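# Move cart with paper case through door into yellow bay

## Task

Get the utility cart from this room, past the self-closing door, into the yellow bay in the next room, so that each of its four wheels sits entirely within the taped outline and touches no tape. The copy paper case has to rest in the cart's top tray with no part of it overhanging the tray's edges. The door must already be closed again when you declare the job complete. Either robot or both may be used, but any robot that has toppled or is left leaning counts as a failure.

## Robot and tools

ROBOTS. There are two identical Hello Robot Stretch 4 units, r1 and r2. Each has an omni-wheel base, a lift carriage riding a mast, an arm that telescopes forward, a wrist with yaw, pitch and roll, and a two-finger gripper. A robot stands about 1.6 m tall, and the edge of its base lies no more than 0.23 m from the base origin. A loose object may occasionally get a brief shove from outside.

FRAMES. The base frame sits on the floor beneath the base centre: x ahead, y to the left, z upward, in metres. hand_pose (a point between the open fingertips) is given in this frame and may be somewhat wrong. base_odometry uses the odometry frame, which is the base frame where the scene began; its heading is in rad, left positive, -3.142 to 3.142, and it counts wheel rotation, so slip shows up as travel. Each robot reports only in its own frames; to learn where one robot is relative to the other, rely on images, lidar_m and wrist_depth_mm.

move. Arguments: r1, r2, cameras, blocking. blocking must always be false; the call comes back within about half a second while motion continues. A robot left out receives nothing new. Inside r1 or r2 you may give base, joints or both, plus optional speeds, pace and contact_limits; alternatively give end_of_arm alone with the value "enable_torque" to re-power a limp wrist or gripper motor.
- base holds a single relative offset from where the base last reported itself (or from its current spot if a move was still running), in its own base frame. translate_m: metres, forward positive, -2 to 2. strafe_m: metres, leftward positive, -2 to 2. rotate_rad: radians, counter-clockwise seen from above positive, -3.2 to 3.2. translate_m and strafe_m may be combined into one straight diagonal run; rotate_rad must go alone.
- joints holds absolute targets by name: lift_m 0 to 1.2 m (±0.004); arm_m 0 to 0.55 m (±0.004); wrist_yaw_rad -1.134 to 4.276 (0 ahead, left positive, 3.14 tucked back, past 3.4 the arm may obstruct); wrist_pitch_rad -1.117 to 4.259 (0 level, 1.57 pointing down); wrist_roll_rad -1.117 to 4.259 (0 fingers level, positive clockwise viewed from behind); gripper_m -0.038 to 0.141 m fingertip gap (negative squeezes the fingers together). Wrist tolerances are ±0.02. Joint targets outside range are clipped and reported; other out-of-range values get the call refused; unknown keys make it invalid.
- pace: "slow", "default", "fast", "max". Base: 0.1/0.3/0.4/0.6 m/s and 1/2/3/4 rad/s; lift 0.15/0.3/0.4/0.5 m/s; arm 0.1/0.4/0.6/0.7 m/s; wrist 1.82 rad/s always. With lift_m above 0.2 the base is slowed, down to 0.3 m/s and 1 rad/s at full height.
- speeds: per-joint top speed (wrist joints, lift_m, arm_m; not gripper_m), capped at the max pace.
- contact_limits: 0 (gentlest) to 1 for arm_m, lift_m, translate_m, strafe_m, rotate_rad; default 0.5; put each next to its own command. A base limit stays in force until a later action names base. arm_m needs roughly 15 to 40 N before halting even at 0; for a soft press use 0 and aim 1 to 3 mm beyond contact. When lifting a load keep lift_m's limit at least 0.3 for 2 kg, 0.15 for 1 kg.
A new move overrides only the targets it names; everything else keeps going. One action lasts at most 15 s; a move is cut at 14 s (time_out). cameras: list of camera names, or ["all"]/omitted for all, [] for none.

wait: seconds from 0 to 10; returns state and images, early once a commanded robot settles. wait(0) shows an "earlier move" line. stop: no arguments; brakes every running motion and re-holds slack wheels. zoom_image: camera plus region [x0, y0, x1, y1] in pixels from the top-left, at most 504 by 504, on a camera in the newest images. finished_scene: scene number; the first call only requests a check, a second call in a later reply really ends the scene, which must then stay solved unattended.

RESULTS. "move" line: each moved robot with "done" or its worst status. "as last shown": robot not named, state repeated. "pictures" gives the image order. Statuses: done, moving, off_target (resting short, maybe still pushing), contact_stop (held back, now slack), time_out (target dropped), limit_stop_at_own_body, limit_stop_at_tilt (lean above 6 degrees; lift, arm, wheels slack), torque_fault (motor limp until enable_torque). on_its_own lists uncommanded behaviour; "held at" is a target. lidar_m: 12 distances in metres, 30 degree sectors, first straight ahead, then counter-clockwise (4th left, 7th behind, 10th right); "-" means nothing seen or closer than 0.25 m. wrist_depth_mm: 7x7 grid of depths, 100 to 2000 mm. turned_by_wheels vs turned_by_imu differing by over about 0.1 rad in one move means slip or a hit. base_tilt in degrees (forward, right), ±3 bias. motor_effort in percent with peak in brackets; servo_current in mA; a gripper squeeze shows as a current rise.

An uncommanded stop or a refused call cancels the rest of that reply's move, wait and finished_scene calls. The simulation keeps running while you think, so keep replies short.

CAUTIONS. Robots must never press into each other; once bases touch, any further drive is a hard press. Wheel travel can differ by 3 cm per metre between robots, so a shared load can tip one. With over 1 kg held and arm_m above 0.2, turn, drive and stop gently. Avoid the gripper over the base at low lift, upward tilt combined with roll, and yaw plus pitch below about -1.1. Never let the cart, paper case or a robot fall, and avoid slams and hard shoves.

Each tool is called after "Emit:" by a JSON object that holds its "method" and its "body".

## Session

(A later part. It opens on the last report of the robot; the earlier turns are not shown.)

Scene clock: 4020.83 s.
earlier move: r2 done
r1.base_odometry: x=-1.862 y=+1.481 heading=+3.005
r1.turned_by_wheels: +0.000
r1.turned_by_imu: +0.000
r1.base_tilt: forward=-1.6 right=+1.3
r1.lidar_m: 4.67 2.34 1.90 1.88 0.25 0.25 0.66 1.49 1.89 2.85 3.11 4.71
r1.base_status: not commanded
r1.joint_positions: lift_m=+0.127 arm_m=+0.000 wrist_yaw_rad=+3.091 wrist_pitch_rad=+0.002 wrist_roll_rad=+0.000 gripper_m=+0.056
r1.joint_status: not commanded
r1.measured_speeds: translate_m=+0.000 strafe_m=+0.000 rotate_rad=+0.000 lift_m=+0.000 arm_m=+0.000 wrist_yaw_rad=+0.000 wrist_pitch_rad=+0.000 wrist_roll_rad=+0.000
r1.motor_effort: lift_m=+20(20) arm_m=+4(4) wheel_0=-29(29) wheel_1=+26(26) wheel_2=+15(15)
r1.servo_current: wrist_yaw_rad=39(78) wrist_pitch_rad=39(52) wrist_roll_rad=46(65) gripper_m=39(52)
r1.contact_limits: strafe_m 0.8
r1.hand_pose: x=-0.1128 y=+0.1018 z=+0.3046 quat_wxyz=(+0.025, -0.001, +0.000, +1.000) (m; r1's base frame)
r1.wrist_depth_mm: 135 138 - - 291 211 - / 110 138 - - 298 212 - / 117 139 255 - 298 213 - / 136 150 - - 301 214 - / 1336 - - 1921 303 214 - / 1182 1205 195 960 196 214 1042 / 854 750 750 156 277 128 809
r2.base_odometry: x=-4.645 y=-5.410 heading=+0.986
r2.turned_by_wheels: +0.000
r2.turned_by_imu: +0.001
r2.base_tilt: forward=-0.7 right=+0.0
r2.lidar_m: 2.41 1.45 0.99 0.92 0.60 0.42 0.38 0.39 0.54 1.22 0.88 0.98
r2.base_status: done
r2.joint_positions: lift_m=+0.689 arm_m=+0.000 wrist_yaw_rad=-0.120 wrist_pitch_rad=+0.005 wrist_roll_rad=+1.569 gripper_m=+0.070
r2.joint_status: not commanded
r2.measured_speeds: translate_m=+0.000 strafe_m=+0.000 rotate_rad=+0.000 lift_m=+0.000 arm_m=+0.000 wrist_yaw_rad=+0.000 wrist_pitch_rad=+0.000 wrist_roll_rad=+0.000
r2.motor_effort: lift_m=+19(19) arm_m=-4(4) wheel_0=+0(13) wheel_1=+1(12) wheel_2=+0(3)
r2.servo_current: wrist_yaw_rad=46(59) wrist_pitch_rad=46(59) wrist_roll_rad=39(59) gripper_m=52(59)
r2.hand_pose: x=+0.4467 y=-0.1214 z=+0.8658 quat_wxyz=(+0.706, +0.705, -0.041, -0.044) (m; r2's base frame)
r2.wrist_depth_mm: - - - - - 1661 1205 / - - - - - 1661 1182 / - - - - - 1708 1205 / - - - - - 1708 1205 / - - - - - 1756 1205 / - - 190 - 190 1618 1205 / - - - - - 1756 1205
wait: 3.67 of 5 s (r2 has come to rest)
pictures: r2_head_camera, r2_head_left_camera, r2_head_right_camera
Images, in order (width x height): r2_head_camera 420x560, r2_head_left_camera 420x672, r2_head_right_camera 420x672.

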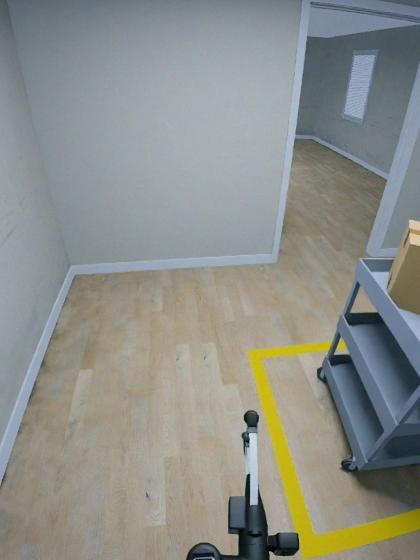

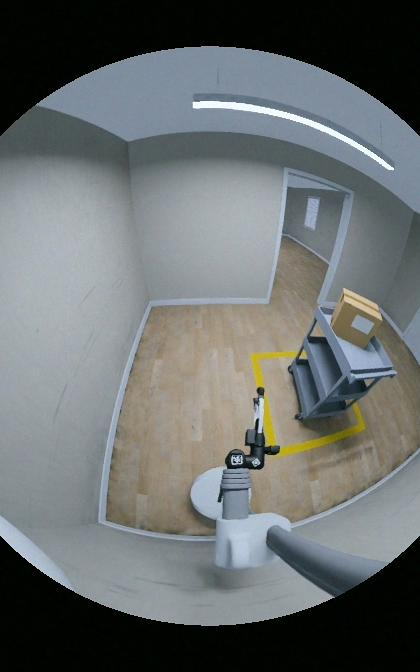

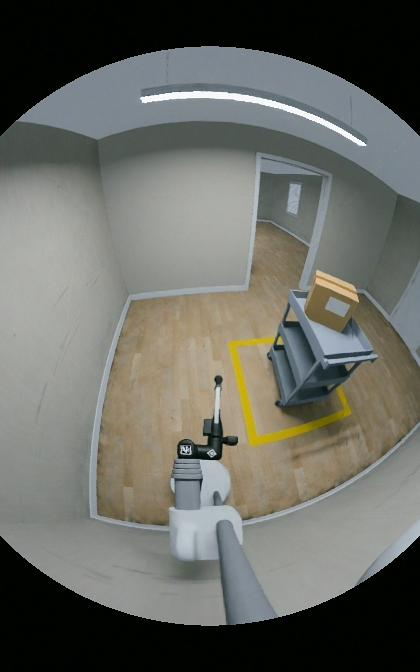

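Emit:
{"method": "zoom_image", "body": {"camera": "r2_head_left_camera", "region": [300, 270, 400, 390]}}

Emit:
{"method": "zoom_image", "body": {"camera": "r2_head_right_camera", "region": [280, 250, 390, 370]}}

Scaled by 4.200 from the camera's 420x672 image, which has a finer 600x960 frame.

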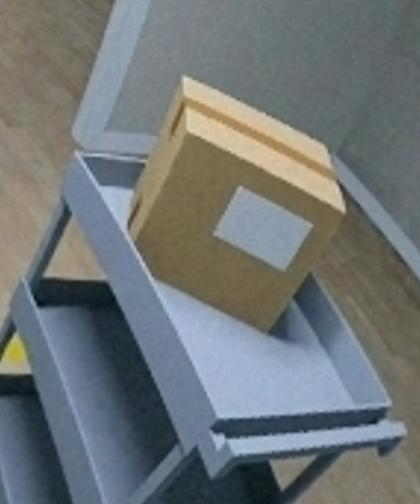

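Scaled by 4.200 from the camera's 420x672 image, which has a finer 600x960 frame.

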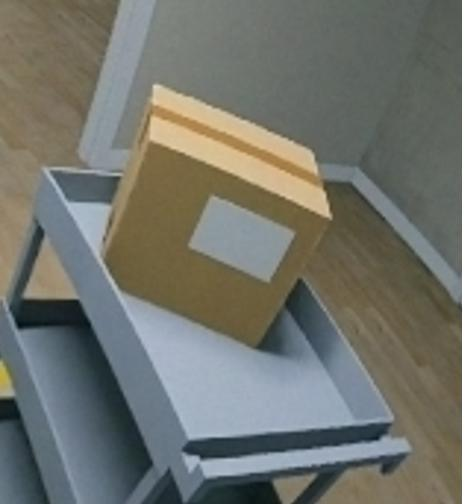

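Emit:
{"method": "wait", "body": {"seconds": 0, "cameras": ["r1_head_left_camera", "r1_head_right_camera", "r1_wrist_camera"]}}

Scene clock: 4050.93 s.
r1.base_odometry: x=-1.862 y=+1.481 heading=+3.005
r1.turned_by_wheels: +0.000
r1.turned_by_imu: +0.000
r1.base_tilt: forward=-1.6 right=+1.3
r1.lidar_m: 4.66 2.37 1.90 1.85 0.25 0.25 0.63 1.48 1.89 2.85 3.13 4.69
r1.base_status: not commanded
r1.joint_positions: lift_m=+0.127 arm_m=+0.000 wrist_yaw_rad=+3.091 wrist_pitch_rad=+0.002 wrist_roll_rad=+0.000 gripper_m=+0.056
r1.joint_status: not commanded
r1.measured_speeds: translate_m=+0.000 strafe_m=+0.000 rotate_rad=+0.000 lift_m=+0.000 arm_m=+0.000 wrist_yaw_rad=+0.000 wrist_pitch_rad=+0.000 wrist_roll_rad=+0.000
r1.motor_effort: lift_m=+20(20) arm_m=+4(4) wheel_0=-28(29) wheel_1=+26(26) wheel_2=+15(15)
r1.servo_current: wrist_yaw_rad=39(78) wrist_pitch_rad=39(52) wrist_roll_rad=39(65) gripper_m=46(52)
r1.contact_limits: strafe_m 0.8
r1.hand_pose: x=-0.1128 y=+0.1018 z=+0.3046 quat_wxyz=(+0.025, -0.001, +0.000, +1.000) (m; r1's base frame)
r1.wrist_depth_mm: 136 138 - - 294 212 - / 110 138 - - 297 213 - / 117 139 256 - 300 213 - / 136 151 - - 301 215 - / 1366 - - 1921 303 214 - / 1182 1182 195 976 196 214 1042 / 842 759 750 156 277 127 820
r2.base_odometry: x=-4.645 y=-5.410 heading=+0.986
r2.turned_by_wheels: +0.000
r2.turned_by_imu: +0.000
r2.base_tilt: forward=-0.7 right=+0.1
r2.lidar_m: 2.38 1.42 1.00 0.91 0.61 0.43 0.37 0.38 0.53 1.21 0.86 0.99
r2.base_status: done
r2.joint_positions: lift_m=+0.689 arm_m=+0.000 wrist_yaw_rad=-0.120 wrist_pitch_rad=+0.005 wrist_roll_rad=+1.569 gripper_m=+0.070
r2.joint_status: not commanded
r2.measured_speeds: translate_m=+0.000 strafe_m=+0.000 rotate_rad=+0.000 lift_m=+0.000 arm_m=+0.000 wrist_yaw_rad=+0.000 wrist_pitch_rad=+0.000 wrist_roll_rad=+0.000
r2.motor_effort: lift_m=+19(19) arm_m=-3(4) wheel_0=+0(13) wheel_1=+1(12) wheel_2=+0(3)
r2.servo_current: wrist_yaw_rad=39(59) wrist_pitch_rad=39(59) wrist_roll_rad=39(59) gripper_m=52(59)
r2.hand_pose: x=+0.4467 y=-0.1214 z=+0.8658 quat_wxyz=(+0.706, +0.705, -0.041, -0.044) (m; r2's base frame)
r2.wrist_depth_mm: - - - - - 1756 1182 / - - - - - 1661 1205 / - - - - - 1756 1205 / - - - - - 1808 1205 / - - - - - 1708 1205 / - - 190 - 189 1708 1205 / - - - - - 1756 1182
pictures: r1_head_left_camera, r1_head_right_camera, r1_wrist_camera
Images, in order (width x height): r1_head_left_camera 420x672, r1_head_right_camera 420x672, r1_wrist_camera 616x392.

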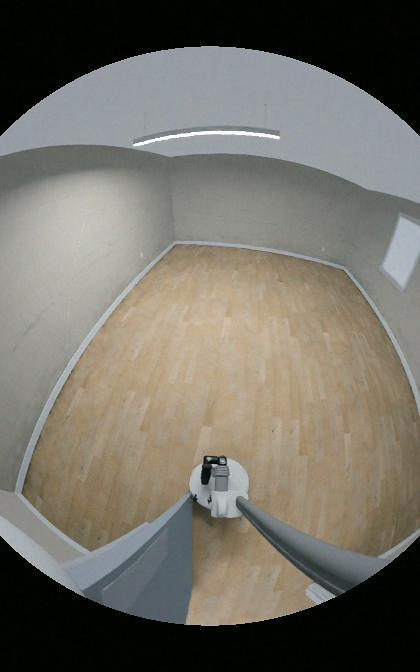

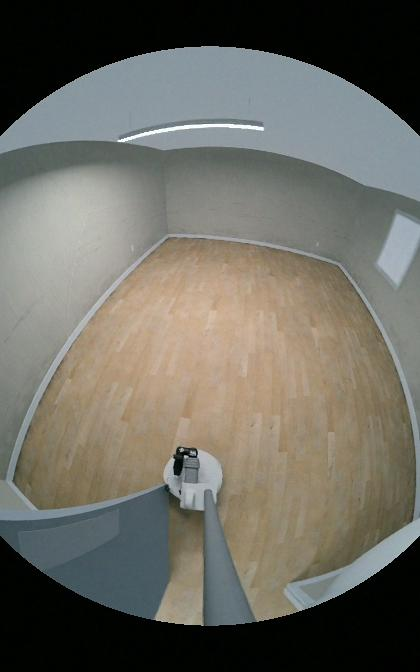

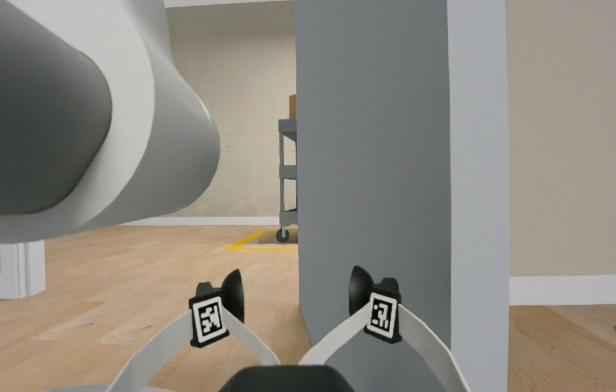

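Emit:
{"method": "move", "body": {"blocking": false, "r1": {"base": {"translate_m": -0.54, "strafe_m": -0.26}, "pace": "slow"}, "cameras": []}}

Emit:
{"method": "wait", "body": {"seconds": 8, "cameras": ["r1_head_left_camera", "r1_wrist_camera", "r2_head_camera"]}}

Scene clock: 4095.53 s.
move: r1 contact_stop
r1.base_odometry: x=-1.862 y=+1.484 heading=+3.004
r1.turned_by_wheels: -0.001
r1.turned_by_imu: -0.001
r1.base_tilt: forward=-1.6 right=+1.3
r1.lidar_m: 4.68 2.36 1.90 1.88 0.25 0.25 0.65 1.49 1.89 2.85 3.12 4.72
r1.base_status: translate_m contact_stop; strafe_m contact_stop
r1.joint_positions: lift_m=+0.127 arm_m=+0.000 wrist_yaw_rad=+3.091 wrist_pitch_rad=+0.002 wrist_roll_rad=+0.000 gripper_m=+0.056
r1.joint_status: not commanded
r1.measured_speeds: translate_m=+0.000 strafe_m=+0.000 rotate_rad=+0.000 lift_m=+0.000 arm_m=+0.000 wrist_yaw_rad=+0.000 wrist_pitch_rad=+0.000 wrist_roll_rad=+0.000
r1.on_its_own: the wheels are slack since a contact_stop
r1.motor_effort: lift_m=+20(20) arm_m=+4(4) wheel_0=-2(28) wheel_1=+1(24) wheel_2=+0(13)
r1.servo_current: wrist_yaw_rad=59(59) wrist_pitch_rad=39(46) wrist_roll_rad=33(52) gripper_m=39(46)
r1.hand_pose: x=-0.1128 y=+0.1018 z=+0.3046 quat_wxyz=(+0.025, -0.001, +0.000, +1.000) (m; r1's base frame)
r1.wrist_depth_mm: 136 138 - - 291 212 - / 110 139 - - 297 213 - / 117 139 256 - 298 213 - / 136 151 - - 301 214 - / 1336 - - 1921 303 214 - / 1182 1205 194 960 196 216 1008 / 854 750 741 155 276 127 809
r2.base_odometry: x=-4.645 y=-5.410 heading=+0.986
r2.turned_by_wheels: +0.000
r2.turned_by_imu: +0.000
r2.base_tilt: forward=-0.7 right=+0.1
r2.lidar_m: 2.41 1.47 0.97 0.93 0.61 0.40 0.38 0.40 0.54 1.23 0.86 0.96
r2.base_status: not commanded
r2.joint_positions: lift_m=+0.689 arm_m=+0.000 wrist_yaw_rad=-0.120 wrist_pitch_rad=+0.005 wrist_roll_rad=+1.569 gripper_m=+0.070
r2.joint_status: not commanded
r2.measured_speeds: translate_m=+0.000 strafe_m=+0.000 rotate_rad=+0.000 lift_m=+0.000 arm_m=+0.000 wrist_yaw_rad=+0.000 wrist_pitch_rad=+0.000 wrist_roll_rad=+0.000
r2.motor_effort: lift_m=+19(19) arm_m=-4(4) wheel_0=+0(1) wheel_1=+1(1) wheel_2=+0(0)
r2.servo_current: wrist_yaw_rad=52(52) wrist_pitch_rad=46(46) wrist_roll_rad=59(59) gripper_m=52(52)
r2.hand_pose: x=+0.4467 y=-0.1214 z=+0.8658 quat_wxyz=(+0.706, +0.705, -0.041, -0.044) (m; r2's base frame)
r2.wrist_depth_mm: - - - - - 1708 1160 / - - - - - 1708 1182 / - - - - - 1756 1205 / - - - - - 1756 1205 / - - - - - 1756 1205 / - - 190 - 190 1618 1205 / - - - - - 1661 1205
pictures: none
No camera images: "cameras" was empty.

not run: a stop that you did not command came earlier in this reply.

Emit:
{"method": "move", "body": {"blocking": false, "r1": {"base": {"translate_m": -0.54, "strafe_m": -0.26}, "pace": "slow", "contact_limits": {"strafe_m": 0.8}}, "cameras": []}}

Emit:
{"method": "wait", "body": {"seconds": 8, "cameras": ["r1_head_left_camera", "r1_wrist_camera", "r2_head_camera"]}}

Scene clock: 4100.40 s.
earlier move: r1 contact_stop
move: r1 moving
r1.base_odometry: x=-1.849 y=+1.488 heading=+3.004
r1.turned_by_wheels: +0.000
r1.turned_by_imu: -0.001
r1.base_tilt: forward=-1.6 right=+1.2
r1.lidar_m: 4.69 2.36 1.92 1.89 0.25 0.26 0.68 1.47 1.88 2.85 3.12 4.72
r1.base_status: translate_m contact_stop (by the wheels' count: +0.001 of -0.540); strafe_m contact_stop (by the wheels' count: -0.002 of -0.260); translate_m moving; strafe_m moving
r1.joint_positions: lift_m=+0.127 arm_m=+0.000 wrist_yaw_rad=+3.091 wrist_pitch_rad=+0.002 wrist_roll_rad=+0.000 gripper_m=+0.056
r1.joint_status: not commanded
r1.measured_speeds: translate_m=-0.048 strafe_m=-0.023 rotate_rad=+0.001 lift_m=+0.000 arm_m=+0.000 wrist_yaw_rad=+0.000 wrist_pitch_rad=+0.000 wrist_roll_rad=+0.000
r1.motor_effort: lift_m=+20(20) arm_m=+4(4) wheel_0=-9(10) wheel_1=-4(6) wheel_2=+7(8)
r1.servo_current: wrist_yaw_rad=46(65) wrist_pitch_rad=33(52) wrist_roll_rad=46(59) gripper_m=39(46)
r1.contact_limits: strafe_m 0.8
r1.hand_pose: x=-0.1128 y=+0.1018 z=+0.3046 quat_wxyz=(+0.025, -0.001, +0.000, +1.000) (m; r1's base frame)
r1.wrist_depth_mm: 135 138 - - 304 204 - / 110 138 - - 307 204 - / 117 139 256 - 309 205 - / 136 151 - - 310 205 - / 1366 - - 1921 312 206 - / 1182 1182 193 976 196 206 1025 / 854 750 759 155 286 204 809
r2.base_odometry: x=-4.645 y=-5.410 heading=+0.986
r2.turned_by_wheels: +0.000
r2.turned_by_imu: +0.000
r2.base_tilt: forward=-0.6 right=+0.0
r2.lidar_m: 2.40 1.47 1.00 0.92 0.62 0.43 0.37 0.39 0.51 1.24 0.86 1.00
r2.base_status: not commanded
r2.joint_positions: lift_m=+0.689 arm_m=+0.000 wrist_yaw_rad=-0.120 wrist_pitch_rad=+0.005 wrist_roll_rad=+1.569 gripper_m=+0.070
r2.joint_status: not commanded
r2.measured_speeds: translate_m=+0.000 strafe_m=+0.000 rotate_rad=+0.000 lift_m=+0.000 arm_m=+0.000 wrist_yaw_rad=+0.000 wrist_pitch_rad=+0.000 wrist_roll_rad=+0.000
r2.motor_effort: lift_m=+19(19) arm_m=-4(4) wheel_0=+0(1) wheel_1=+2(2) wheel_2=+0(0)
r2.servo_current: wrist_yaw_rad=52(59) wrist_pitch_rad=46(46) wrist_roll_rad=52(52) gripper_m=52(59)
r2.hand_pose: x=+0.4467 y=-0.1214 z=+0.8658 quat_wxyz=(+0.706, +0.705, -0.041, -0.044) (m; r2's base frame)
r2.wrist_depth_mm: - - - - - 1756 1205 / - - - - - 1708 1229 / - - - - - 1708 1205 / - - - - - 1756 1205 / - - - - - 1756 1229 / - - 190 - 190 1661 1205 / - - - - - 1708 1205
pictures: none
No camera images: "cameras" was empty.

Scene clock: 4107.07 s.
earlier move: r1 done
r1.base_odometry: x=-1.292 y=+1.667 heading=+3.004
r1.turned_by_wheels: +0.000
r1.turned_by_imu: -0.004
r1.base_tilt: forward=-1.6 right=+1.3
r1.lidar_m: 0.40 0.25 - 0.25 0.25 0.41 2.06 0.90 1.05 2.53 2.75 4.17
r1.base_status: done
r1.joint_positions: lift_m=+0.127 arm_m=+0.000 wrist_yaw_rad=+3.091 wrist_pitch_rad=+0.002 wrist_roll_rad=+0.000 gripper_m=+0.056
r1.joint_status: not commanded
r1.measured_speeds: translate_m=+0.000 strafe_m=+0.000 rotate_rad=+0.000 lift_m=+0.000 arm_m=+0.000 wrist_yaw_rad=+0.000 wrist_pitch_rad=+0.000 wrist_roll_rad=+0.000
r1.motor_effort: lift_m=+20(20) arm_m=+4(4) wheel_0=-9(11) wheel_1=+3(6) wheel_2=+0(8)
r1.servo_current: wrist_yaw_rad=46(72) wrist_pitch_rad=39(52) wrist_roll_rad=46(72) gripper_m=39(52)
r1.contact_limits: strafe_m 0.8
r1.hand_pose: x=-0.1128 y=+0.1018 z=+0.3046 quat_wxyz=(+0.025, -0.001, +0.000, +1.000) (m; r1's base frame)
r1.wrist_depth_mm: 136 138 - - - 379 214 / 110 138 - - - 392 218 / 117 139 256 - - 394 220 / 136 150 - - - 397 221 / 1708 - - - - 399 222 / 1205 1205 194 1182 191 399 221 / 809 750 750 167 741 268 219
r2.base_odometry: x=-4.645 y=-5.410 heading=+0.986
r2.turned_by_wheels: +0.000
r2.turned_by_imu: +0.001
r2.base_tilt: forward=-0.7 right=+0.1
r2.lidar_m: 2.40 1.44 0.95 0.90 0.62 0.42 0.38 0.37 0.54 1.22 0.86 1.01
r2.base_status: not commanded
r2.joint_positions: lift_m=+0.689 arm_m=+0.000 wrist_yaw_rad=-0.120 wrist_pitch_rad=+0.005 wrist_roll_rad=+1.569 gripper_m=+0.070
r2.joint_status: not commanded
r2.measured_speeds: translate_m=+0.000 strafe_m=+0.000 rotate_rad=+0.000 lift_m=+0.000 arm_m=+0.000 wrist_yaw_rad=+0.000 wrist_pitch_rad=+0.000 wrist_roll_rad=+0.000
r2.motor_effort: lift_m=+19(19) arm_m=-3(4) wheel_0=+0(1) wheel_1=+2(2) wheel_2=+0(1)
r2.servo_current: wrist_yaw_rad=46(65) wrist_pitch_rad=46(52) wrist_roll_rad=52(59) gripper_m=52(59)
r2.hand_pose: x=+0.4467 y=-0.1214 z=+0.8658 quat_wxyz=(+0.706, +0.705, -0.041, -0.044) (m; r2's base frame)
r2.wrist_depth_mm: - - - - - 1708 1182 / - - - - - 1708 1182 / - - - - - 1756 1205 / - - - - - 1756 1182 / - - - - - 1756 1205 / - - 190 - 189 1576 1229 / - - - - - 1756 1205
wait: 6.67 of 8 s (r1 has come to rest)
pictures: r1_head_left_camera, r1_wrist_camera, r2_head_camera
Images, in order (width x height): r1_head_left_camera 420x672, r1_wrist_camera 616x392, r2_head_camera 420x560.

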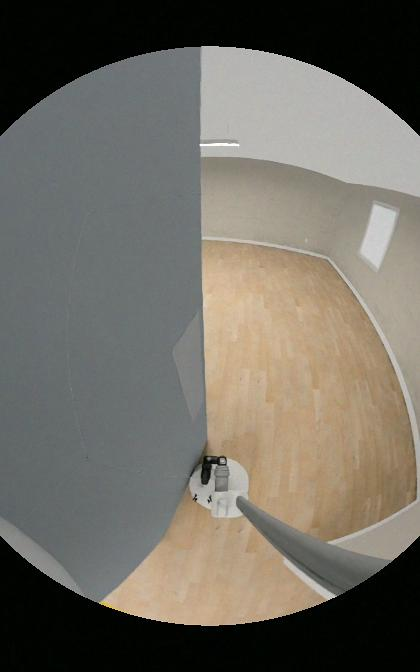

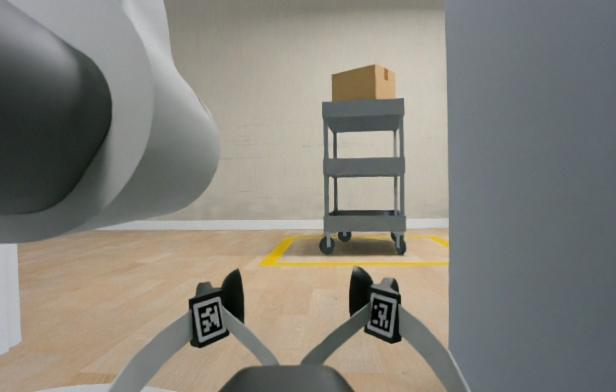

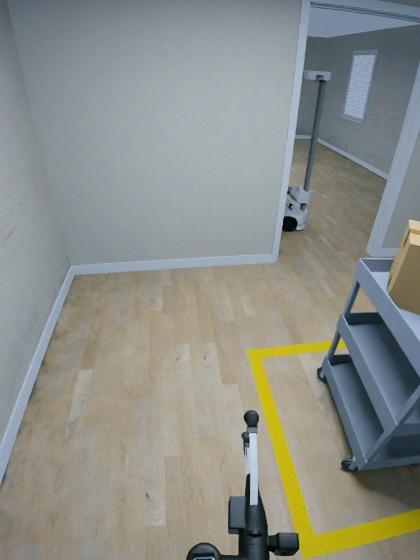

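Emit:
{"method": "move", "body": {"blocking": false, "r1": {"base": {"translate_m": -0.36, "strafe_m": -0.12}, "pace": "slow"}, "cameras": []}}

Emit:
{"method": "wait", "body": {"seconds": 6, "cameras": ["r1_head_left_camera", "r1_head_right_camera", "r1_wrist_camera", "r2_head_camera"]}}

Scene clock: 4168.30 s.
move: r1 moving
r1.base_odometry: x=-1.279 y=+1.670 heading=+3.003
r1.turned_by_wheels: +0.000
r1.turned_by_imu: -0.001
r1.base_tilt: forward=-1.6 right=+1.3
r1.lidar_m: 0.40 0.25 - 0.25 0.25 0.49 2.04 0.88 1.04 2.50 2.75 4.17
r1.base_status: translate_m moving; strafe_m moving
r1.joint_positions: lift_m=+0.127 arm_m=+0.000 wrist_yaw_rad=+3.091 wrist_pitch_rad=+0.002 wrist_roll_rad=+0.000 gripper_m=+0.056
r1.joint_status: not commanded
r1.measured_speeds: translate_m=-0.049 strafe_m=-0.017 rotate_rad=-0.001 lift_m=+0.000 arm_m=+0.000 wrist_yaw_rad=+0.000 wrist_pitch_rad=+0.000 wrist_roll_rad=+0.000
r1.motor_effort: lift_m=+19(20) arm_m=+4(4) wheel_0=-9(11) wheel_1=+0(4) wheel_2=+5(5)
r1.servo_current: wrist_yaw_rad=59(59) wrist_pitch_rad=39(52) wrist_roll_rad=52(72) gripper_m=39(46)
r1.hand_pose: x=-0.1128 y=+0.1018 z=+0.3046 quat_wxyz=(+0.025, -0.001, +0.000, +1.000) (m; r1's base frame)
r1.wrist_depth_mm: 136 138 - - - 394 220 / 110 138 - - - 402 224 / 117 139 255 - - 357 224 / 136 150 - - - 415 225 / 1661 - - - - 418 226 / 1205 1205 195 1182 190 418 226 / 842 759 759 167 750 276 226
r2.base_odometry: x=-4.645 y=-5.410 heading=+0.986
r2.turned_by_wheels: +0.000
r2.turned_by_imu: +0.000
r2.base_tilt: forward=-0.6 right=+0.1
r2.lidar_m: 2.41 1.45 0.97 0.91 0.62 0.42 0.38 0.38 0.55 1.26 0.88 1.00
r2.base_status: not commanded
r2.joint_positions: lift_m=+0.689 arm_m=+0.000 wrist_yaw_rad=-0.120 wrist_pitch_rad=+0.005 wrist_roll_rad=+1.569 gripper_m=+0.070
r2.joint_status: not commanded
r2.measured_speeds: translate_m=+0.000 strafe_m=+0.000 rotate_rad=+0.000 lift_m=+0.000 arm_m=+0.000 wrist_yaw_rad=+0.000 wrist_pitch_rad=+0.000 wrist_roll_rad=+0.000
r2.motor_effort: lift_m=+19(19) arm_m=-3(4) wheel_0=+0(1) wheel_1=+2(2) wheel_2=+0(0)
r2.servo_current: wrist_yaw_rad=52(52) wrist_pitch_rad=39(52) wrist_roll_rad=39(52) gripper_m=52(52)
r2.hand_pose: x=+0.4467 y=-0.1214 z=+0.8658 quat_wxyz=(+0.706, +0.705, -0.041, -0.044) (m; r2's base frame)
r2.wrist_depth_mm: - - - - - 1708 1160 / - - - - - 1661 1160 / - - - - - 1756 1205 / - - - - - 1756 1182 / - - - - - 1708 1205 / - - 190 - 189 1618 1205 / - - - - - 1756 1205
pictures: none
No camera images: "cameras" was empty.

Scene clock: 4172.83 s.
earlier move: r1 done
r1.base_odometry: x=-0.919 y=+1.737 heading=+3.003
r1.turned_by_wheels: -0.001
r1.turned_by_imu: -0.002
r1.base_tilt: forward=-1.6 right=+1.3
r1.lidar_m: 0.25 0.25 0.25 0.25 0.42 1.74 1.75 0.60 0.54 2.34 2.55 0.40
r1.base_status: done
r1.joint_positions: lift_m=+0.127 arm_m=+0.000 wrist_yaw_rad=+3.091 wrist_pitch_rad=+0.002 wrist_roll_rad=+0.000 gripper_m=+0.056
r1.joint_status: not commanded
r1.measured_speeds: translate_m=+0.000 strafe_m=+0.000 rotate_rad=+0.000 lift_m=+0.000 arm_m=+0.000 wrist_yaw_rad=+0.000 wrist_pitch_rad=+0.000 wrist_roll_rad=+0.000
r1.motor_effort: lift_m=+20(20) arm_m=+4(4) wheel_0=-12(13) wheel_1=+4(8) wheel_2=-6(7)
r1.servo_current: wrist_yaw_rad=46(72) wrist_pitch_rad=39(52) wrist_roll_rad=52(72) gripper_m=33(52)
r1.hand_pose: x=-0.1128 y=+0.1018 z=+0.3046 quat_wxyz=(+0.025, -0.001, +0.000, +1.000) (m; r1's base frame)
r1.wrist_depth_mm: - 137 - - - - - / - 137 - - - - - / 110 137 202 - - - - / 121 138 - - - - - / 1661 - - - - - - / 1205 1205 195 1205 191 1160 1160 / 866 750 759 166 750 768 809
r2.base_odometry: x=-4.645 y=-5.410 heading=+0.986
r2.turned_by_wheels: +0.000
r2.turned_by_imu: +0.001
r2.base_tilt: forward=-0.7 right=+0.1
r2.lidar_m: 2.40 1.43 1.00 0.92 0.63 0.40 0.38 0.40 0.52 1.24 0.88 0.99
r2.base_status: not commanded
r2.joint_positions: lift_m=+0.689 arm_m=+0.000 wrist_yaw_rad=-0.120 wrist_pitch_rad=+0.005 wrist_roll_rad=+1.569 gripper_m=+0.070
r2.joint_status: not commanded
r2.measured_speeds: translate_m=+0.000 strafe_m=+0.000 rotate_rad=+0.000 lift_m=+0.000 arm_m=+0.000 wrist_yaw_rad=+0.000 wrist_pitch_rad=+0.000 wrist_roll_rad=+0.000
r2.motor_effort: lift_m=+19(19) arm_m=-4(4) wheel_0=+0(1) wheel_1=+2(2) wheel_2=+0(1)
r2.servo_current: wrist_yaw_rad=46(59) wrist_pitch_rad=46(52) wrist_roll_rad=46(65) gripper_m=52(59)
r2.hand_pose: x=+0.4467 y=-0.1214 z=+0.8658 quat_wxyz=(+0.706, +0.705, -0.041, -0.044) (m; r2's base frame)
r2.wrist_depth_mm: - - - - - 1708 1182 / - - - - - 1708 1182 / - - - - - 1756 1182 / - - - - - 1756 1205 / - - - - - 1708 1229 / - - 190 - 190 1537 1205 / - - - - - 1756 1229
wait: 4.53 of 6 s (r1 has come to rest)
pictures: r1_head_left_camera, r1_head_right_camera, r1_wrist_camera, r2_head_camera
Images, in order (width x height): r1_head_left_camera 420x672, r1_head_right_camera 420x672, r1_wrist_camera 616x392, r2_head_camera 420x560.

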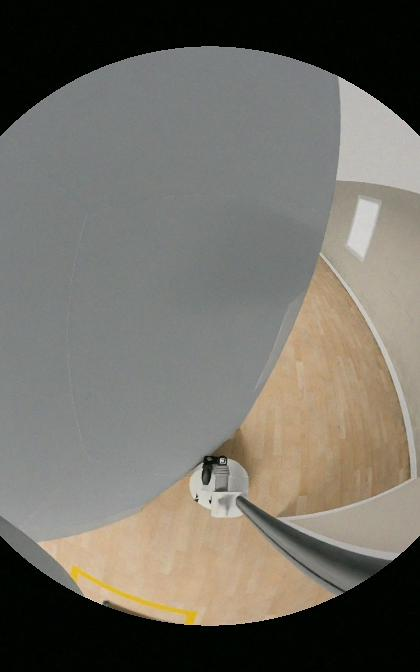

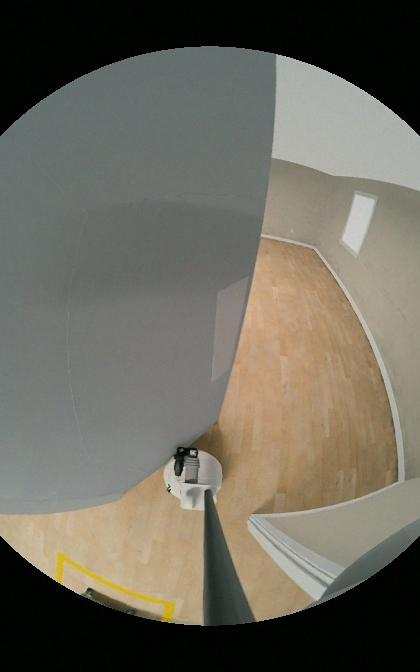

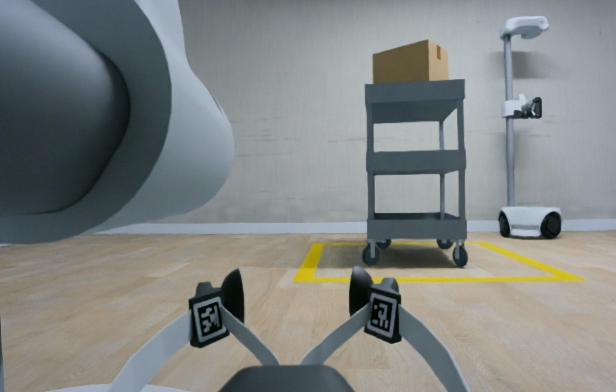

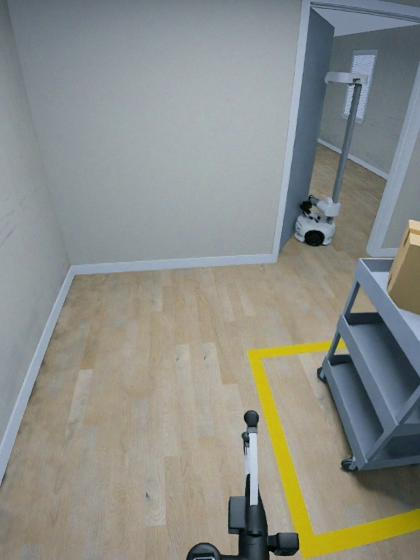

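Emit:
{"method": "move", "body": {"cameras": ["r1_head_left_camera","r1_head_right_camera","r2_head_camera"]}}

Scene clock: 4193.17 s.
r1.base_odometry: x=-0.919 y=+1.737 heading=+3.003
r1.turned_by_wheels: +0.000
r1.turned_by_imu: +0.000
r1.base_tilt: forward=-1.6 right=+1.3
r1.lidar_m: 0.25 0.25 0.25 0.25 0.40 1.75 1.75 0.60 0.56 2.35 2.58 0.44
r1.base_status: done
r1.joint_positions: lift_m=+0.127 arm_m=+0.000 wrist_yaw_rad=+3.091 wrist_pitch_rad=+0.002 wrist_roll_rad=+0.000 gripper_m=+0.056
r1.joint_status: not commanded
r1.measured_speeds: translate_m=+0.000 strafe_m=+0.000 rotate_rad=+0.000 lift_m=+0.000 arm_m=+0.000 wrist_yaw_rad=+0.000 wrist_pitch_rad=+0.000 wrist_roll_rad=+0.000
r1.motor_effort: lift_m=+19(20) arm_m=+4(4) wheel_0=-12(13) wheel_1=+4(8) wheel_2=-6(7)
r1.servo_current: wrist_yaw_rad=52(72) wrist_pitch_rad=46(52) wrist_roll_rad=39(72) gripper_m=39(52)
r1.hand_pose: x=-0.1128 y=+0.1018 z=+0.3046 quat_wxyz=(+0.025, -0.001, +0.000, +1.000) (m; r1's base frame)
r1.wrist_depth_mm: - 137 - - - - - / - 137 - - 1863 - - / 110 138 201 - - - - / 121 138 - - - - - / 1708 - - - - - - / 1182 1229 195 1205 191 1138 1138 / 854 750 741 167 750 778 809
r2.base_odometry: x=-4.645 y=-5.410 heading=+0.986
r2.turned_by_wheels: +0.000
r2.turned_by_imu: +0.000
r2.base_tilt: forward=-0.7 right=+0.1
r2.lidar_m: 2.41 1.45 0.99 0.91 0.61 0.41 0.38 0.40 0.53 1.25 0.87 1.02
r2.base_status: not commanded
r2.joint_positions: lift_m=+0.689 arm_m=+0.000 wrist_yaw_rad=-0.120 wrist_pitch_rad=+0.005 wrist_roll_rad=+1.569 gripper_m=+0.070
r2.joint_status: not commanded
r2.measured_speeds: translate_m=+0.000 strafe_m=+0.000 rotate_rad=+0.000 lift_m=+0.000 arm_m=+0.000 wrist_yaw_rad=+0.000 wrist_pitch_rad=+0.000 wrist_roll_rad=+0.000
r2.motor_effort: lift_m=+19(19) arm_m=-3(4) wheel_0=-1(1) wheel_1=+2(2) wheel_2=+0(1)
r2.servo_current: wrist_yaw_rad=46(59) wrist_pitch_rad=39(52) wrist_roll_rad=52(65) gripper_m=46(59)
r2.hand_pose: x=+0.4467 y=-0.1214 z=+0.8658 quat_wxyz=(+0.706, +0.705, -0.041, -0.044) (m; r2's base frame)
r2.wrist_depth_mm: - - - - - 1756 1182 / - - - - - 1708 1182 / - - - - - 1708 1205 / - - - - - 1756 1205 / - - - - - 1756 1182 / - - 190 - 190 1661 1182 / - - - - - 1708 1229
pictures: r1_head_left_camera, r1_head_right_camera, r2_head_camera
Images, in order (width x height): r1_head_left_camera 420x672, r1_head_right_camera 420x672, r2_head_camera 420x560.

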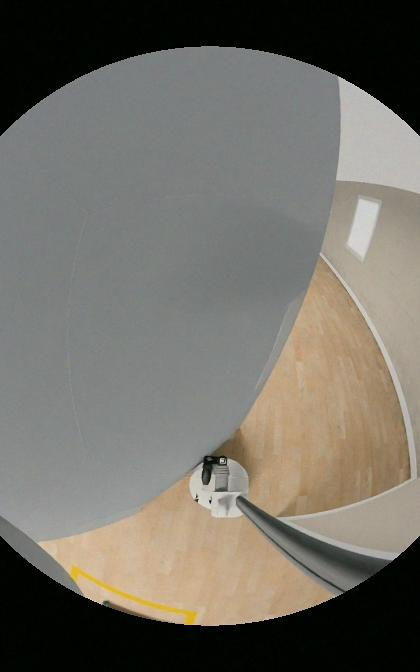

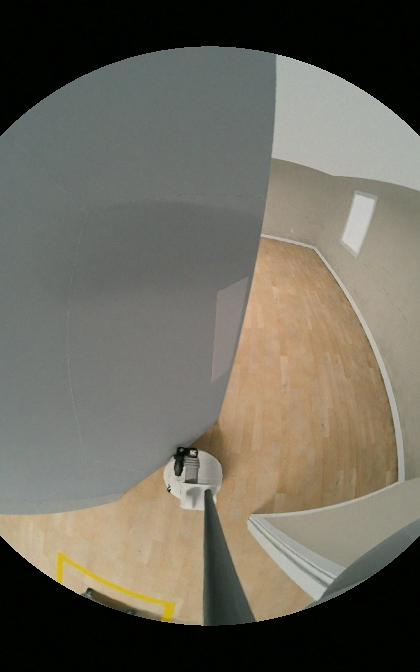

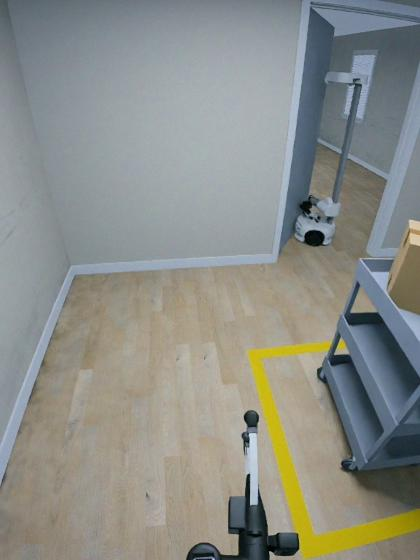

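Emit:
{"method": "move", "body": {"r1": {"base": {"translate_m": -0.27}, "pace": "slow", "contact_limits": {"translate_m": 0.8}}, "blocking": false, "cameras": []}}

Emit:
{"method": "wait", "body": {"seconds": 4, "cameras": ["r1_head_left_camera","r1_head_right_camera","r2_head_camera"]}}

Scene clock: 4198.80 s.
move: r1 moving
r1.base_odometry: x=-0.906 y=+1.736 heading=+3.002
r1.turned_by_wheels: -0.001
r1.turned_by_imu: -0.001
r1.base_tilt: forward=-1.6 right=+1.3
r1.lidar_m: 0.25 0.25 0.25 0.25 0.41 1.74 3.20 0.60 0.57 2.34 2.58 0.41
r1.base_status: translate_m moving
r1.joint_positions: lift_m=+0.127 arm_m=+0.000 wrist_yaw_rad=+3.091 wrist_pitch_rad=+0.002 wrist_roll_rad=+0.000 gripper_m=+0.056
r1.joint_status: not commanded
r1.measured_speeds: translate_m=-0.048 strafe_m=+0.000 rotate_rad=+0.000 lift_m=+0.000 arm_m=+0.000 wrist_yaw_rad=+0.000 wrist_pitch_rad=+0.000 wrist_roll_rad=+0.000
r1.motor_effort: lift_m=+20(20) arm_m=+4(4) wheel_0=-11(12) wheel_1=+2(3) wheel_2=-1(5)
r1.servo_current: wrist_yaw_rad=39(65) wrist_pitch_rad=39(52) wrist_roll_rad=52(52) gripper_m=39(46)
r1.contact_limits: translate_m 0.8
r1.hand_pose: x=-0.1128 y=+0.1018 z=+0.3046 quat_wxyz=(+0.025, -0.001, +0.000, +1.000) (m; r1's base frame)
r1.wrist_depth_mm: - 137 - - - - - / - 137 - - 1983 - - / 111 138 202 - - - - / 122 138 - - - - - / 1808 - - - 1983 - - / 1205 1182 195 1182 191 1138 1160 / 854 759 759 167 741 788 809
r2.base_odometry: x=-4.645 y=-5.410 heading=+0.986
r2.turned_by_wheels: +0.000
r2.turned_by_imu: +0.000
r2.base_tilt: forward=-0.6 right=+0.1
r2.lidar_m: 2.39 1.41 1.00 0.92 0.60 0.41 0.38 0.37 0.50 1.23 0.87 1.02
r2.base_status: not commanded
r2.joint_positions: lift_m=+0.689 arm_m=+0.000 wrist_yaw_rad=-0.120 wrist_pitch_rad=+0.005 wrist_roll_rad=+1.569 gripper_m=+0.070
r2.joint_status: not commanded
r2.measured_speeds: translate_m=+0.000 strafe_m=+0.000 rotate_rad=+0.000 lift_m=+0.000 arm_m=+0.000 wrist_yaw_rad=+0.000 wrist_pitch_rad=+0.000 wrist_roll_rad=+0.000
r2.motor_effort: lift_m=+19(19) arm_m=-3(4) wheel_0=+0(1) wheel_1=+2(2) wheel_2=+0(0)
r2.servo_current: wrist_yaw_rad=52(59) wrist_pitch_rad=46(46) wrist_roll_rad=52(65) gripper_m=52(52)
r2.hand_pose: x=+0.4467 y=-0.1214 z=+0.8658 quat_wxyz=(+0.706, +0.705, -0.041, -0.044) (m; r2's base frame)
r2.wrist_depth_mm: - - - - - 1708 1182 / - - - - - 1708 1182 / - - - - - 1756 1182 / - - - - - 1756 1205 / - - - - - 1708 1205 / - - 190 - 190 1618 1205 / - - - - - 1708 1182
pictures: none
No camera images: "cameras" was empty.

Scene clock: 4202.30 s.
earlier move: r1 done
r1.base_odometry: x=-0.651 y=+1.700 heading=+3.002
r1.turned_by_wheels: +0.000
r1.turned_by_imu: -0.001
r1.base_tilt: forward=-1.6 right=+1.3
r1.lidar_m: 0.25 0.25 0.25 0.34 2.62 1.49 2.95 2.83 0.42 0.43 2.53 0.29
r1.base_status: done
r1.joint_positions: lift_m=+0.127 arm_m=+0.000 wrist_yaw_rad=+3.095 wrist_pitch_rad=+0.002 wrist_roll_rad=+0.000 gripper_m=+0.056
r1.joint_status: not commanded
r1.measured_speeds: translate_m=+0.000 strafe_m=+0.000 rotate_rad=+0.000 lift_m=+0.000 arm_m=+0.000 wrist_yaw_rad=+0.000 wrist_pitch_rad=+0.000 wrist_roll_rad=+0.000
r1.motor_effort: lift_m=+20(20) arm_m=+6(7) wheel_0=-8(13) wheel_1=+11(11) wheel_2=-14(14)
r1.servo_current: wrist_yaw_rad=46(72) wrist_pitch_rad=46(52) wrist_roll_rad=65(72) gripper_m=39(52)
r1.contact_limits: translate_m 0.8
r1.hand_pose: x=-0.1133 y=+0.1007 z=+0.3046 quat_wxyz=(+0.023, -0.001, +0.000, +1.000) (m; r1's base frame)
r1.wrist_depth_mm: - 136 - - - - - / - 137 - - - - - / 106 137 191 - - - - / 121 137 290 - - - - / 1708 - - - 1921 1808 - / 1229 1205 195 1205 190 1160 1098 / 854 759 750 166 741 768 809
r2.base_odometry: x=-4.645 y=-5.410 heading=+0.986
r2.turned_by_wheels: +0.000
r2.turned_by_imu: +0.000
r2.base_tilt: forward=-0.7 right=+0.1
r2.lidar_m: 2.41 1.44 1.01 0.91 0.61 0.42 0.38 0.38 0.52 1.23 0.87 1.02
r2.base_status: not commanded
r2.joint_positions: lift_m=+0.689 arm_m=+0.000 wrist_yaw_rad=-0.120 wrist_pitch_rad=+0.005 wrist_roll_rad=+1.569 gripper_m=+0.070
r2.joint_status: not commanded
r2.measured_speeds: translate_m=+0.000 strafe_m=+0.000 rotate_rad=+0.000 lift_m=+0.000 arm_m=+0.000 wrist_yaw_rad=+0.000 wrist_pitch_rad=+0.000 wrist_roll_rad=+0.000
r2.motor_effort: lift_m=+19(19) arm_m=-4(4) wheel_0=-1(1) wheel_1=+1(2) wheel_2=+0(1)
r2.servo_current: wrist_yaw_rad=39(65) wrist_pitch_rad=52(52) wrist_roll_rad=52(65) gripper_m=52(59)
r2.hand_pose: x=+0.4467 y=-0.1214 z=+0.8658 quat_wxyz=(+0.706, +0.705, -0.041, -0.044) (m; r2's base frame)
r2.wrist_depth_mm: - - - - - 1661 1182 / - - - - - 1756 1205 / - - - - - 1661 1229 / - - - - - 1756 1182 / - - - - - 1708 1205 / - - 190 - 190 1661 1205 / - - - - - 1756 1205
wait: 3.50 of 4 s (r1 has come to rest)
pictures: r1_head_left_camera, r1_head_right_camera, r2_head_camera
Images, in order (width x height): r1_head_left_camera 420x672, r1_head_right_camera 420x672, r2_head_camera 420x560.

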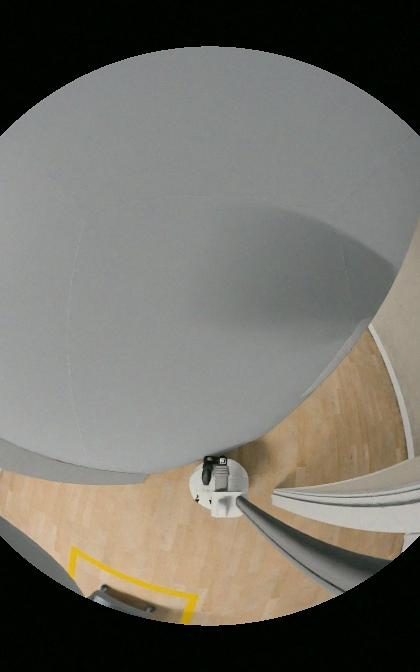

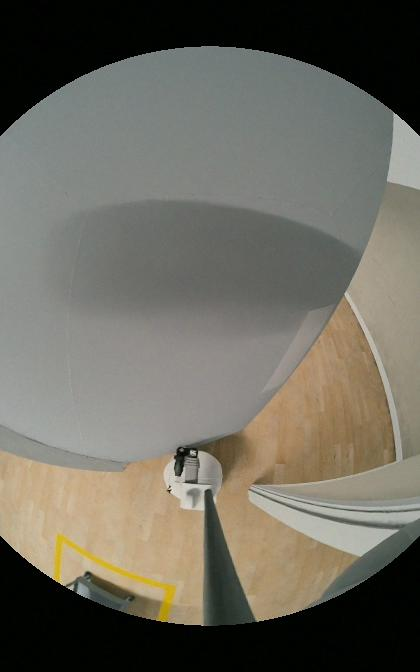

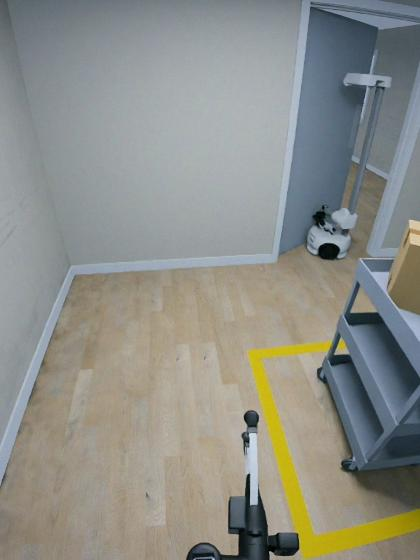

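Emit:
{"method": "move", "body": {"r1": {"base": {"translate_m": -0.08, "strafe_m": 0.0}, "pace": "slow", "contact_limits": {"translate_m": 0.8}}, "blocking": false, "cameras": []}}

Emit:
{"method": "wait", "body": {"seconds": 3, "cameras": ["r1_head_right_camera","r2_head_camera"]}}

Scene clock: 4207.47 s.
move: r1 moving
r1.base_odometry: x=-0.639 y=+1.698 heading=+3.001
r1.turned_by_wheels: -0.001
r1.turned_by_imu: -0.001
r1.base_tilt: forward=-1.6 right=+1.3
r1.lidar_m: 0.25 0.25 0.25 0.34 2.63 1.49 2.94 2.84 0.40 0.42 2.52 0.25
r1.base_status: translate_m moving; strafe_m moving
r1.joint_positions: lift_m=+0.127 arm_m=+0.000 wrist_yaw_rad=+3.095 wrist_pitch_rad=+0.002 wrist_roll_rad=+0.000 gripper_m=+0.056
r1.joint_status: not commanded
r1.measured_speeds: translate_m=-0.049 strafe_m=+0.000 rotate_rad=+0.003 lift_m=+0.000 arm_m=+0.000 wrist_yaw_rad=+0.000 wrist_pitch_rad=+0.000 wrist_roll_rad=+0.000
r1.motor_effort: lift_m=+20(20) arm_m=+6(6) wheel_0=-9(11) wheel_1=+4(12) wheel_2=-4(13)
r1.servo_current: wrist_yaw_rad=39(72) wrist_pitch_rad=46(52) wrist_roll_rad=46(52) gripper_m=39(46)
r1.contact_limits: translate_m 0.8
r1.hand_pose: x=-0.1133 y=+0.1007 z=+0.3046 quat_wxyz=(+0.023, -0.001, +0.000, +1.000) (m; r1's base frame)
r1.wrist_depth_mm: - 136 - - - - - / - 137 - - - - - / 109 137 192 - - - - / 123 138 294 - - - - / 1708 - - - 1921 1808 - / 1205 1229 195 1182 191 1138 1118 / 854 750 759 167 750 768 820
r2.base_odometry: x=-4.645 y=-5.410 heading=+0.986
r2.turned_by_wheels: +0.000
r2.turned_by_imu: +0.000
r2.base_tilt: forward=-0.7 right=+0.0
r2.lidar_m: 2.41 1.44 0.99 0.91 0.61 0.41 0.37 0.40 0.52 1.25 0.87 0.98
r2.base_status: not commanded
r2.joint_positions: lift_m=+0.689 arm_m=+0.000 wrist_yaw_rad=-0.120 wrist_pitch_rad=+0.005 wrist_roll_rad=+1.569 gripper_m=+0.070
r2.joint_status: not commanded
r2.measured_speeds: translate_m=+0.000 strafe_m=+0.000 rotate_rad=+0.000 lift_m=+0.000 arm_m=+0.000 wrist_yaw_rad=+0.000 wrist_pitch_rad=+0.000 wrist_roll_rad=+0.000
r2.motor_effort: lift_m=+19(19) arm_m=-3(4) wheel_0=+0(1) wheel_1=+2(2) wheel_2=+0(1)
r2.servo_current: wrist_yaw_rad=46(59) wrist_pitch_rad=46(52) wrist_roll_rad=46(52) gripper_m=46(59)
r2.hand_pose: x=+0.4467 y=-0.1214 z=+0.8658 quat_wxyz=(+0.706, +0.705, -0.041, -0.044) (m; r2's base frame)
r2.wrist_depth_mm: - - - - - 1708 1160 / - - - - - 1708 1160 / - - - - - 1661 1182 / - - - - - 1756 1229 / - - - - - 1756 1205 / - - 190 - 190 1661 1229 / - - - - - 1756 1205
pictures: none
No camera images: "cameras" was empty.

Scene clock: 4209.03 s.
earlier move: r1 done
r1.base_odometry: x=-0.571 y=+1.689 heading=+3.001
r1.turned_by_wheels: +0.000
r1.turned_by_imu: +0.000
r1.base_tilt: forward=-1.6 right=+1.3
r1.lidar_m: 0.25 0.25 0.25 0.45 2.65 1.43 2.87 2.86 0.41 0.40 0.41 0.25
r1.base_status: done
r1.joint_positions: lift_m=+0.127 arm_m=+0.000 wrist_yaw_rad=+3.098 wrist_pitch_rad=+0.002 wrist_roll_rad=+0.000 gripper_m=+0.056
r1.joint_status: not commanded
r1.measured_speeds: translate_m=+0.000 strafe_m=+0.000 rotate_rad=+0.000 lift_m=+0.000 arm_m=+0.000 wrist_yaw_rad=+0.000 wrist_pitch_rad=+0.000 wrist_roll_rad=+0.000
r1.motor_effort: lift_m=+20(20) arm_m=+9(9) wheel_0=-4(11) wheel_1=+12(12) wheel_2=-14(14)
r1.servo_current: wrist_yaw_rad=52(78) wrist_pitch_rad=46(52) wrist_roll_rad=46(65) gripper_m=39(46)
r1.contact_limits: translate_m 0.8
r1.hand_pose: x=-0.1139 y=+0.0999 z=+0.3046 quat_wxyz=(+0.022, -0.001, +0.000, +1.000) (m; r1's base frame)
r1.wrist_depth_mm: - 136 - - - - - / - 136 223 - - - - / 107 136 182 - - - - / 122 137 279 - - - - / 1808 - - - 1921 1863 - / 1205 1229 194 1182 191 1281 1255 / 854 768 759 167 750 778 809
r2.base_odometry: x=-4.645 y=-5.410 heading=+0.986
r2.turned_by_wheels: +0.000
r2.turned_by_imu: +0.000
r2.base_tilt: forward=-0.7 right=+0.1
r2.lidar_m: 2.41 1.46 1.00 0.92 0.62 0.42 0.37 0.40 0.54 1.25 0.86 1.00
r2.base_status: not commanded
r2.joint_positions: lift_m=+0.689 arm_m=+0.000 wrist_yaw_rad=-0.120 wrist_pitch_rad=+0.005 wrist_roll_rad=+1.569 gripper_m=+0.070
r2.joint_status: not commanded
r2.measured_speeds: translate_m=+0.000 strafe_m=+0.000 rotate_rad=+0.000 lift_m=+0.000 arm_m=+0.000 wrist_yaw_rad=+0.000 wrist_pitch_rad=+0.000 wrist_roll_rad=+0.000
r2.motor_effort: lift_m=+19(19) arm_m=-3(4) wheel_0=+0(1) wheel_1=+2(2) wheel_2=+0(1)
r2.servo_current: wrist_yaw_rad=39(59) wrist_pitch_rad=52(52) wrist_roll_rad=39(52) gripper_m=46(59)
r2.hand_pose: x=+0.4467 y=-0.1214 z=+0.8658 quat_wxyz=(+0.706, +0.705, -0.041, -0.044) (m; r2's base frame)
r2.wrist_depth_mm: - - - - - 1661 1205 / - - - - - 1661 1205 / - - - - - 1661 1205 / - - - - - 1808 1205 / - - - - - 1808 1205 / - - 190 - 190 1618 1205 / - - - - - 1808 1182
wait: 1.57 of 3 s (r1 has come to rest)
pictures: r1_head_right_camera, r2_head_camera
Images, in order (width x height): r1_head_right_camera 420x672, r2_head_camera 420x560.

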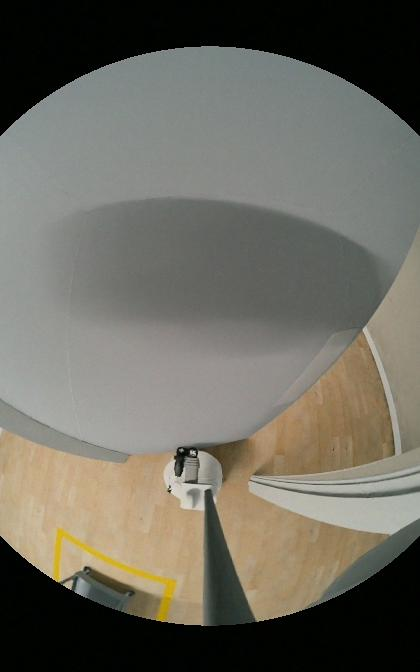

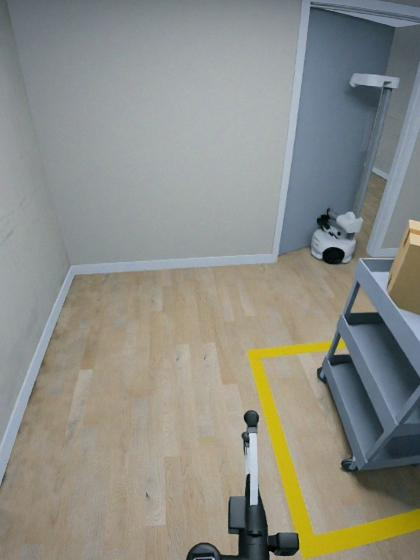

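Emit:
{"method": "move", "body": {"r1": {"base": {"translate_m": -0.06}, "pace": "slow", "contact_limits": {"translate_m": 0.8}}, "blocking": false, "cameras": []}}

Emit:
{"method": "wait", "body": {"seconds": 3, "cameras": ["r1_head_right_camera","r2_head_camera"]}}

Scene clock: 4215.13 s.
move: r1 moving
r1.base_odometry: x=-0.559 y=+1.687 heading=+3.001
r1.turned_by_wheels: -0.001
r1.turned_by_imu: -0.001
r1.base_tilt: forward=-1.6 right=+1.3
r1.lidar_m: 0.25 0.25 0.25 0.47 2.65 1.41 2.85 2.84 0.45 0.39 0.39 0.25
r1.base_status: translate_m moving
r1.joint_positions: lift_m=+0.127 arm_m=+0.000 wrist_yaw_rad=+3.098 wrist_pitch_rad=+0.002 wrist_roll_rad=+0.000 gripper_m=+0.056
r1.joint_status: not commanded
r1.measured_speeds: translate_m=-0.048 strafe_m=+0.001 rotate_rad=-0.001 lift_m=+0.000 arm_m=+0.000 wrist_yaw_rad=+0.000 wrist_pitch_rad=+0.000 wrist_roll_rad=+0.000
r1.motor_effort: lift_m=+20(20) arm_m=+9(9) wheel_0=-6(7) wheel_1=+3(12) wheel_2=-5(12)
r1.servo_current: wrist_yaw_rad=52(72) wrist_pitch_rad=39(52) wrist_roll_rad=52(65) gripper_m=39(52)
r1.contact_limits: translate_m 0.8
r1.hand_pose: x=-0.1139 y=+0.0999 z=+0.3046 quat_wxyz=(+0.022, -0.001, +0.000, +1.000) (m; r1's base frame)
r1.wrist_depth_mm: - 136 - - - 1576 - / - 136 - - - - - / 106 137 189 - - - - / 121 137 286 - - - - / 1756 - - - 1921 1863 - / 1182 1205 195 1205 190 1281 1255 / 854 768 759 167 750 778 820
r2.base_odometry: x=-4.645 y=-5.410 heading=+0.986
r2.turned_by_wheels: +0.000
r2.turned_by_imu: +0.000
r2.base_tilt: forward=-0.6 right=+0.1
r2.lidar_m: 2.41 1.41 1.00 0.91 0.61 0.41 0.36 0.40 0.53 1.23 0.85 1.00
r2.base_status: not commanded
r2.joint_positions: lift_m=+0.689 arm_m=+0.000 wrist_yaw_rad=-0.120 wrist_pitch_rad=+0.005 wrist_roll_rad=+1.569 gripper_m=+0.070
r2.joint_status: not commanded
r2.measured_speeds: translate_m=+0.000 strafe_m=+0.000 rotate_rad=+0.000 lift_m=+0.000 arm_m=+0.000 wrist_yaw_rad=+0.000 wrist_pitch_rad=+0.000 wrist_roll_rad=+0.000
r2.motor_effort: lift_m=+19(19) arm_m=-3(4) wheel_0=+0(1) wheel_1=+1(2) wheel_2=+0(0)
r2.servo_current: wrist_yaw_rad=46(52) wrist_pitch_rad=46(46) wrist_roll_rad=46(52) gripper_m=46(59)
r2.hand_pose: x=+0.4467 y=-0.1214 z=+0.8658 quat_wxyz=(+0.706, +0.705, -0.041, -0.044) (m; r2's base frame)
r2.wrist_depth_mm: - - - - - 1661 1182 / - - - - - 1708 1182 / - - - - - 1756 1182 / - - - - - 1756 1205 / - - - - - 1756 1205 / - - 189 - 189 1576 1182 / - - - - - 1756 1205
pictures: none
No camera images: "cameras" was empty.

Scene clock: 4216.47 s.
earlier move: r1 done
r1.base_odometry: x=-0.511 y=+1.681 heading=+3.000
r1.turned_by_wheels: -0.001
r1.turned_by_imu: -0.001
r1.base_tilt: forward=-1.6 right=+1.3
r1.lidar_m: - 0.25 0.25 0.53 2.64 1.37 2.81 2.88 2.35 0.39 0.35 0.25
r1.base_status: done
r1.joint_positions: lift_m=+0.127 arm_m=+0.000 wrist_yaw_rad=+3.092 wrist_pitch_rad=+0.002 wrist_roll_rad=+0.000 gripper_m=+0.056
r1.joint_status: not commanded
r1.measured_speeds: translate_m=+0.000 strafe_m=+0.000 rotate_rad=+0.000 lift_m=+0.000 arm_m=+0.000 wrist_yaw_rad=+0.000 wrist_pitch_rad=+0.000 wrist_roll_rad=+0.000
r1.motor_effort: lift_m=+20(20) arm_m=+5(9) wheel_0=-7(8) wheel_1=+5(12) wheel_2=-13(13)
r1.servo_current: wrist_yaw_rad=46(72) wrist_pitch_rad=39(52) wrist_roll_rad=39(65) gripper_m=39(52)
r1.contact_limits: translate_m 0.8
r1.hand_pose: x=-0.1130 y=+0.1015 z=+0.3046 quat_wxyz=(+0.025, -0.001, +0.000, +1.000) (m; r1's base frame)
r1.wrist_depth_mm: - 137 - - - 1499 - / - 137 - - - - - / 109 138 208 - - - - / 123 138 - - - - - / 1661 1921 - - 1921 1808 - / 1205 1205 195 1205 191 1281 1229 / 842 759 759 167 741 778 820
r2.base_odometry: x=-4.645 y=-5.410 heading=+0.986
r2.turned_by_wheels: +0.000
r2.turned_by_imu: +0.000
r2.base_tilt: forward=-0.7 right=+0.0
r2.lidar_m: 2.42 1.44 0.98 0.90 0.59 0.42 0.36 0.39 0.53 1.25 0.88 1.03
r2.base_status: not commanded
r2.joint_positions: lift_m=+0.689 arm_m=+0.000 wrist_yaw_rad=-0.120 wrist_pitch_rad=+0.005 wrist_roll_rad=+1.569 gripper_m=+0.070
r2.joint_status: not commanded
r2.measured_speeds: translate_m=+0.000 strafe_m=+0.000 rotate_rad=+0.000 lift_m=+0.000 arm_m=+0.000 wrist_yaw_rad=+0.000 wrist_pitch_rad=+0.000 wrist_roll_rad=+0.000
r2.motor_effort: lift_m=+19(19) arm_m=-3(4) wheel_0=+0(1) wheel_1=+1(2) wheel_2=+0(0)
r2.servo_current: wrist_yaw_rad=52(65) wrist_pitch_rad=33(52) wrist_roll_rad=52(65) gripper_m=46(59)
r2.hand_pose: x=+0.4467 y=-0.1214 z=+0.8658 quat_wxyz=(+0.706, +0.705, -0.041, -0.044) (m; r2's base frame)
r2.wrist_depth_mm: - - - - - 1708 1182 / - - - - - 1756 1182 / - - - - - 1756 1229 / - - - - - 1756 1205 / - - - - - 1756 1229 / - - 190 - 190 1618 1229 / - - - - - 1756 1205
wait: 1.33 of 3 s (r1 has come to rest)
pictures: r1_head_right_camera, r2_head_camera
Images, in order (width x height): r1_head_right_camera 420x672, r2_head_camera 420x560.

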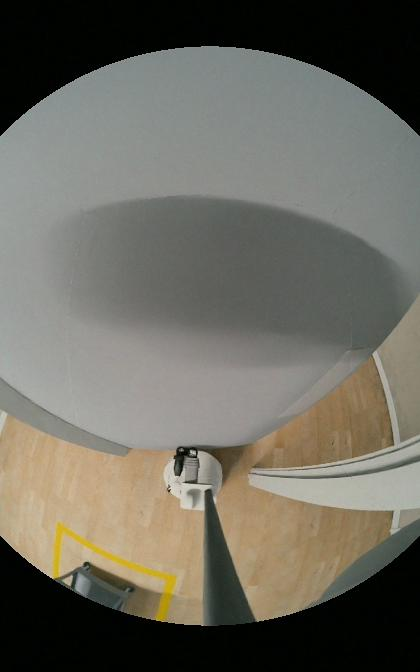

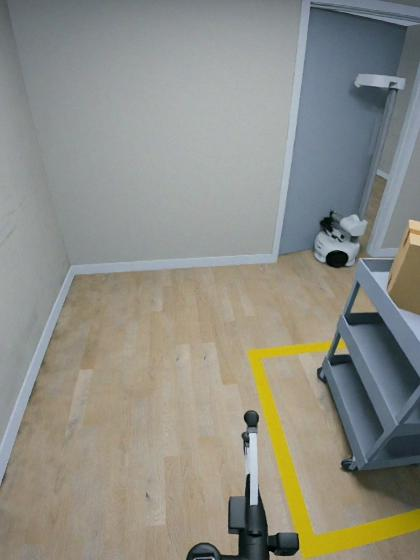

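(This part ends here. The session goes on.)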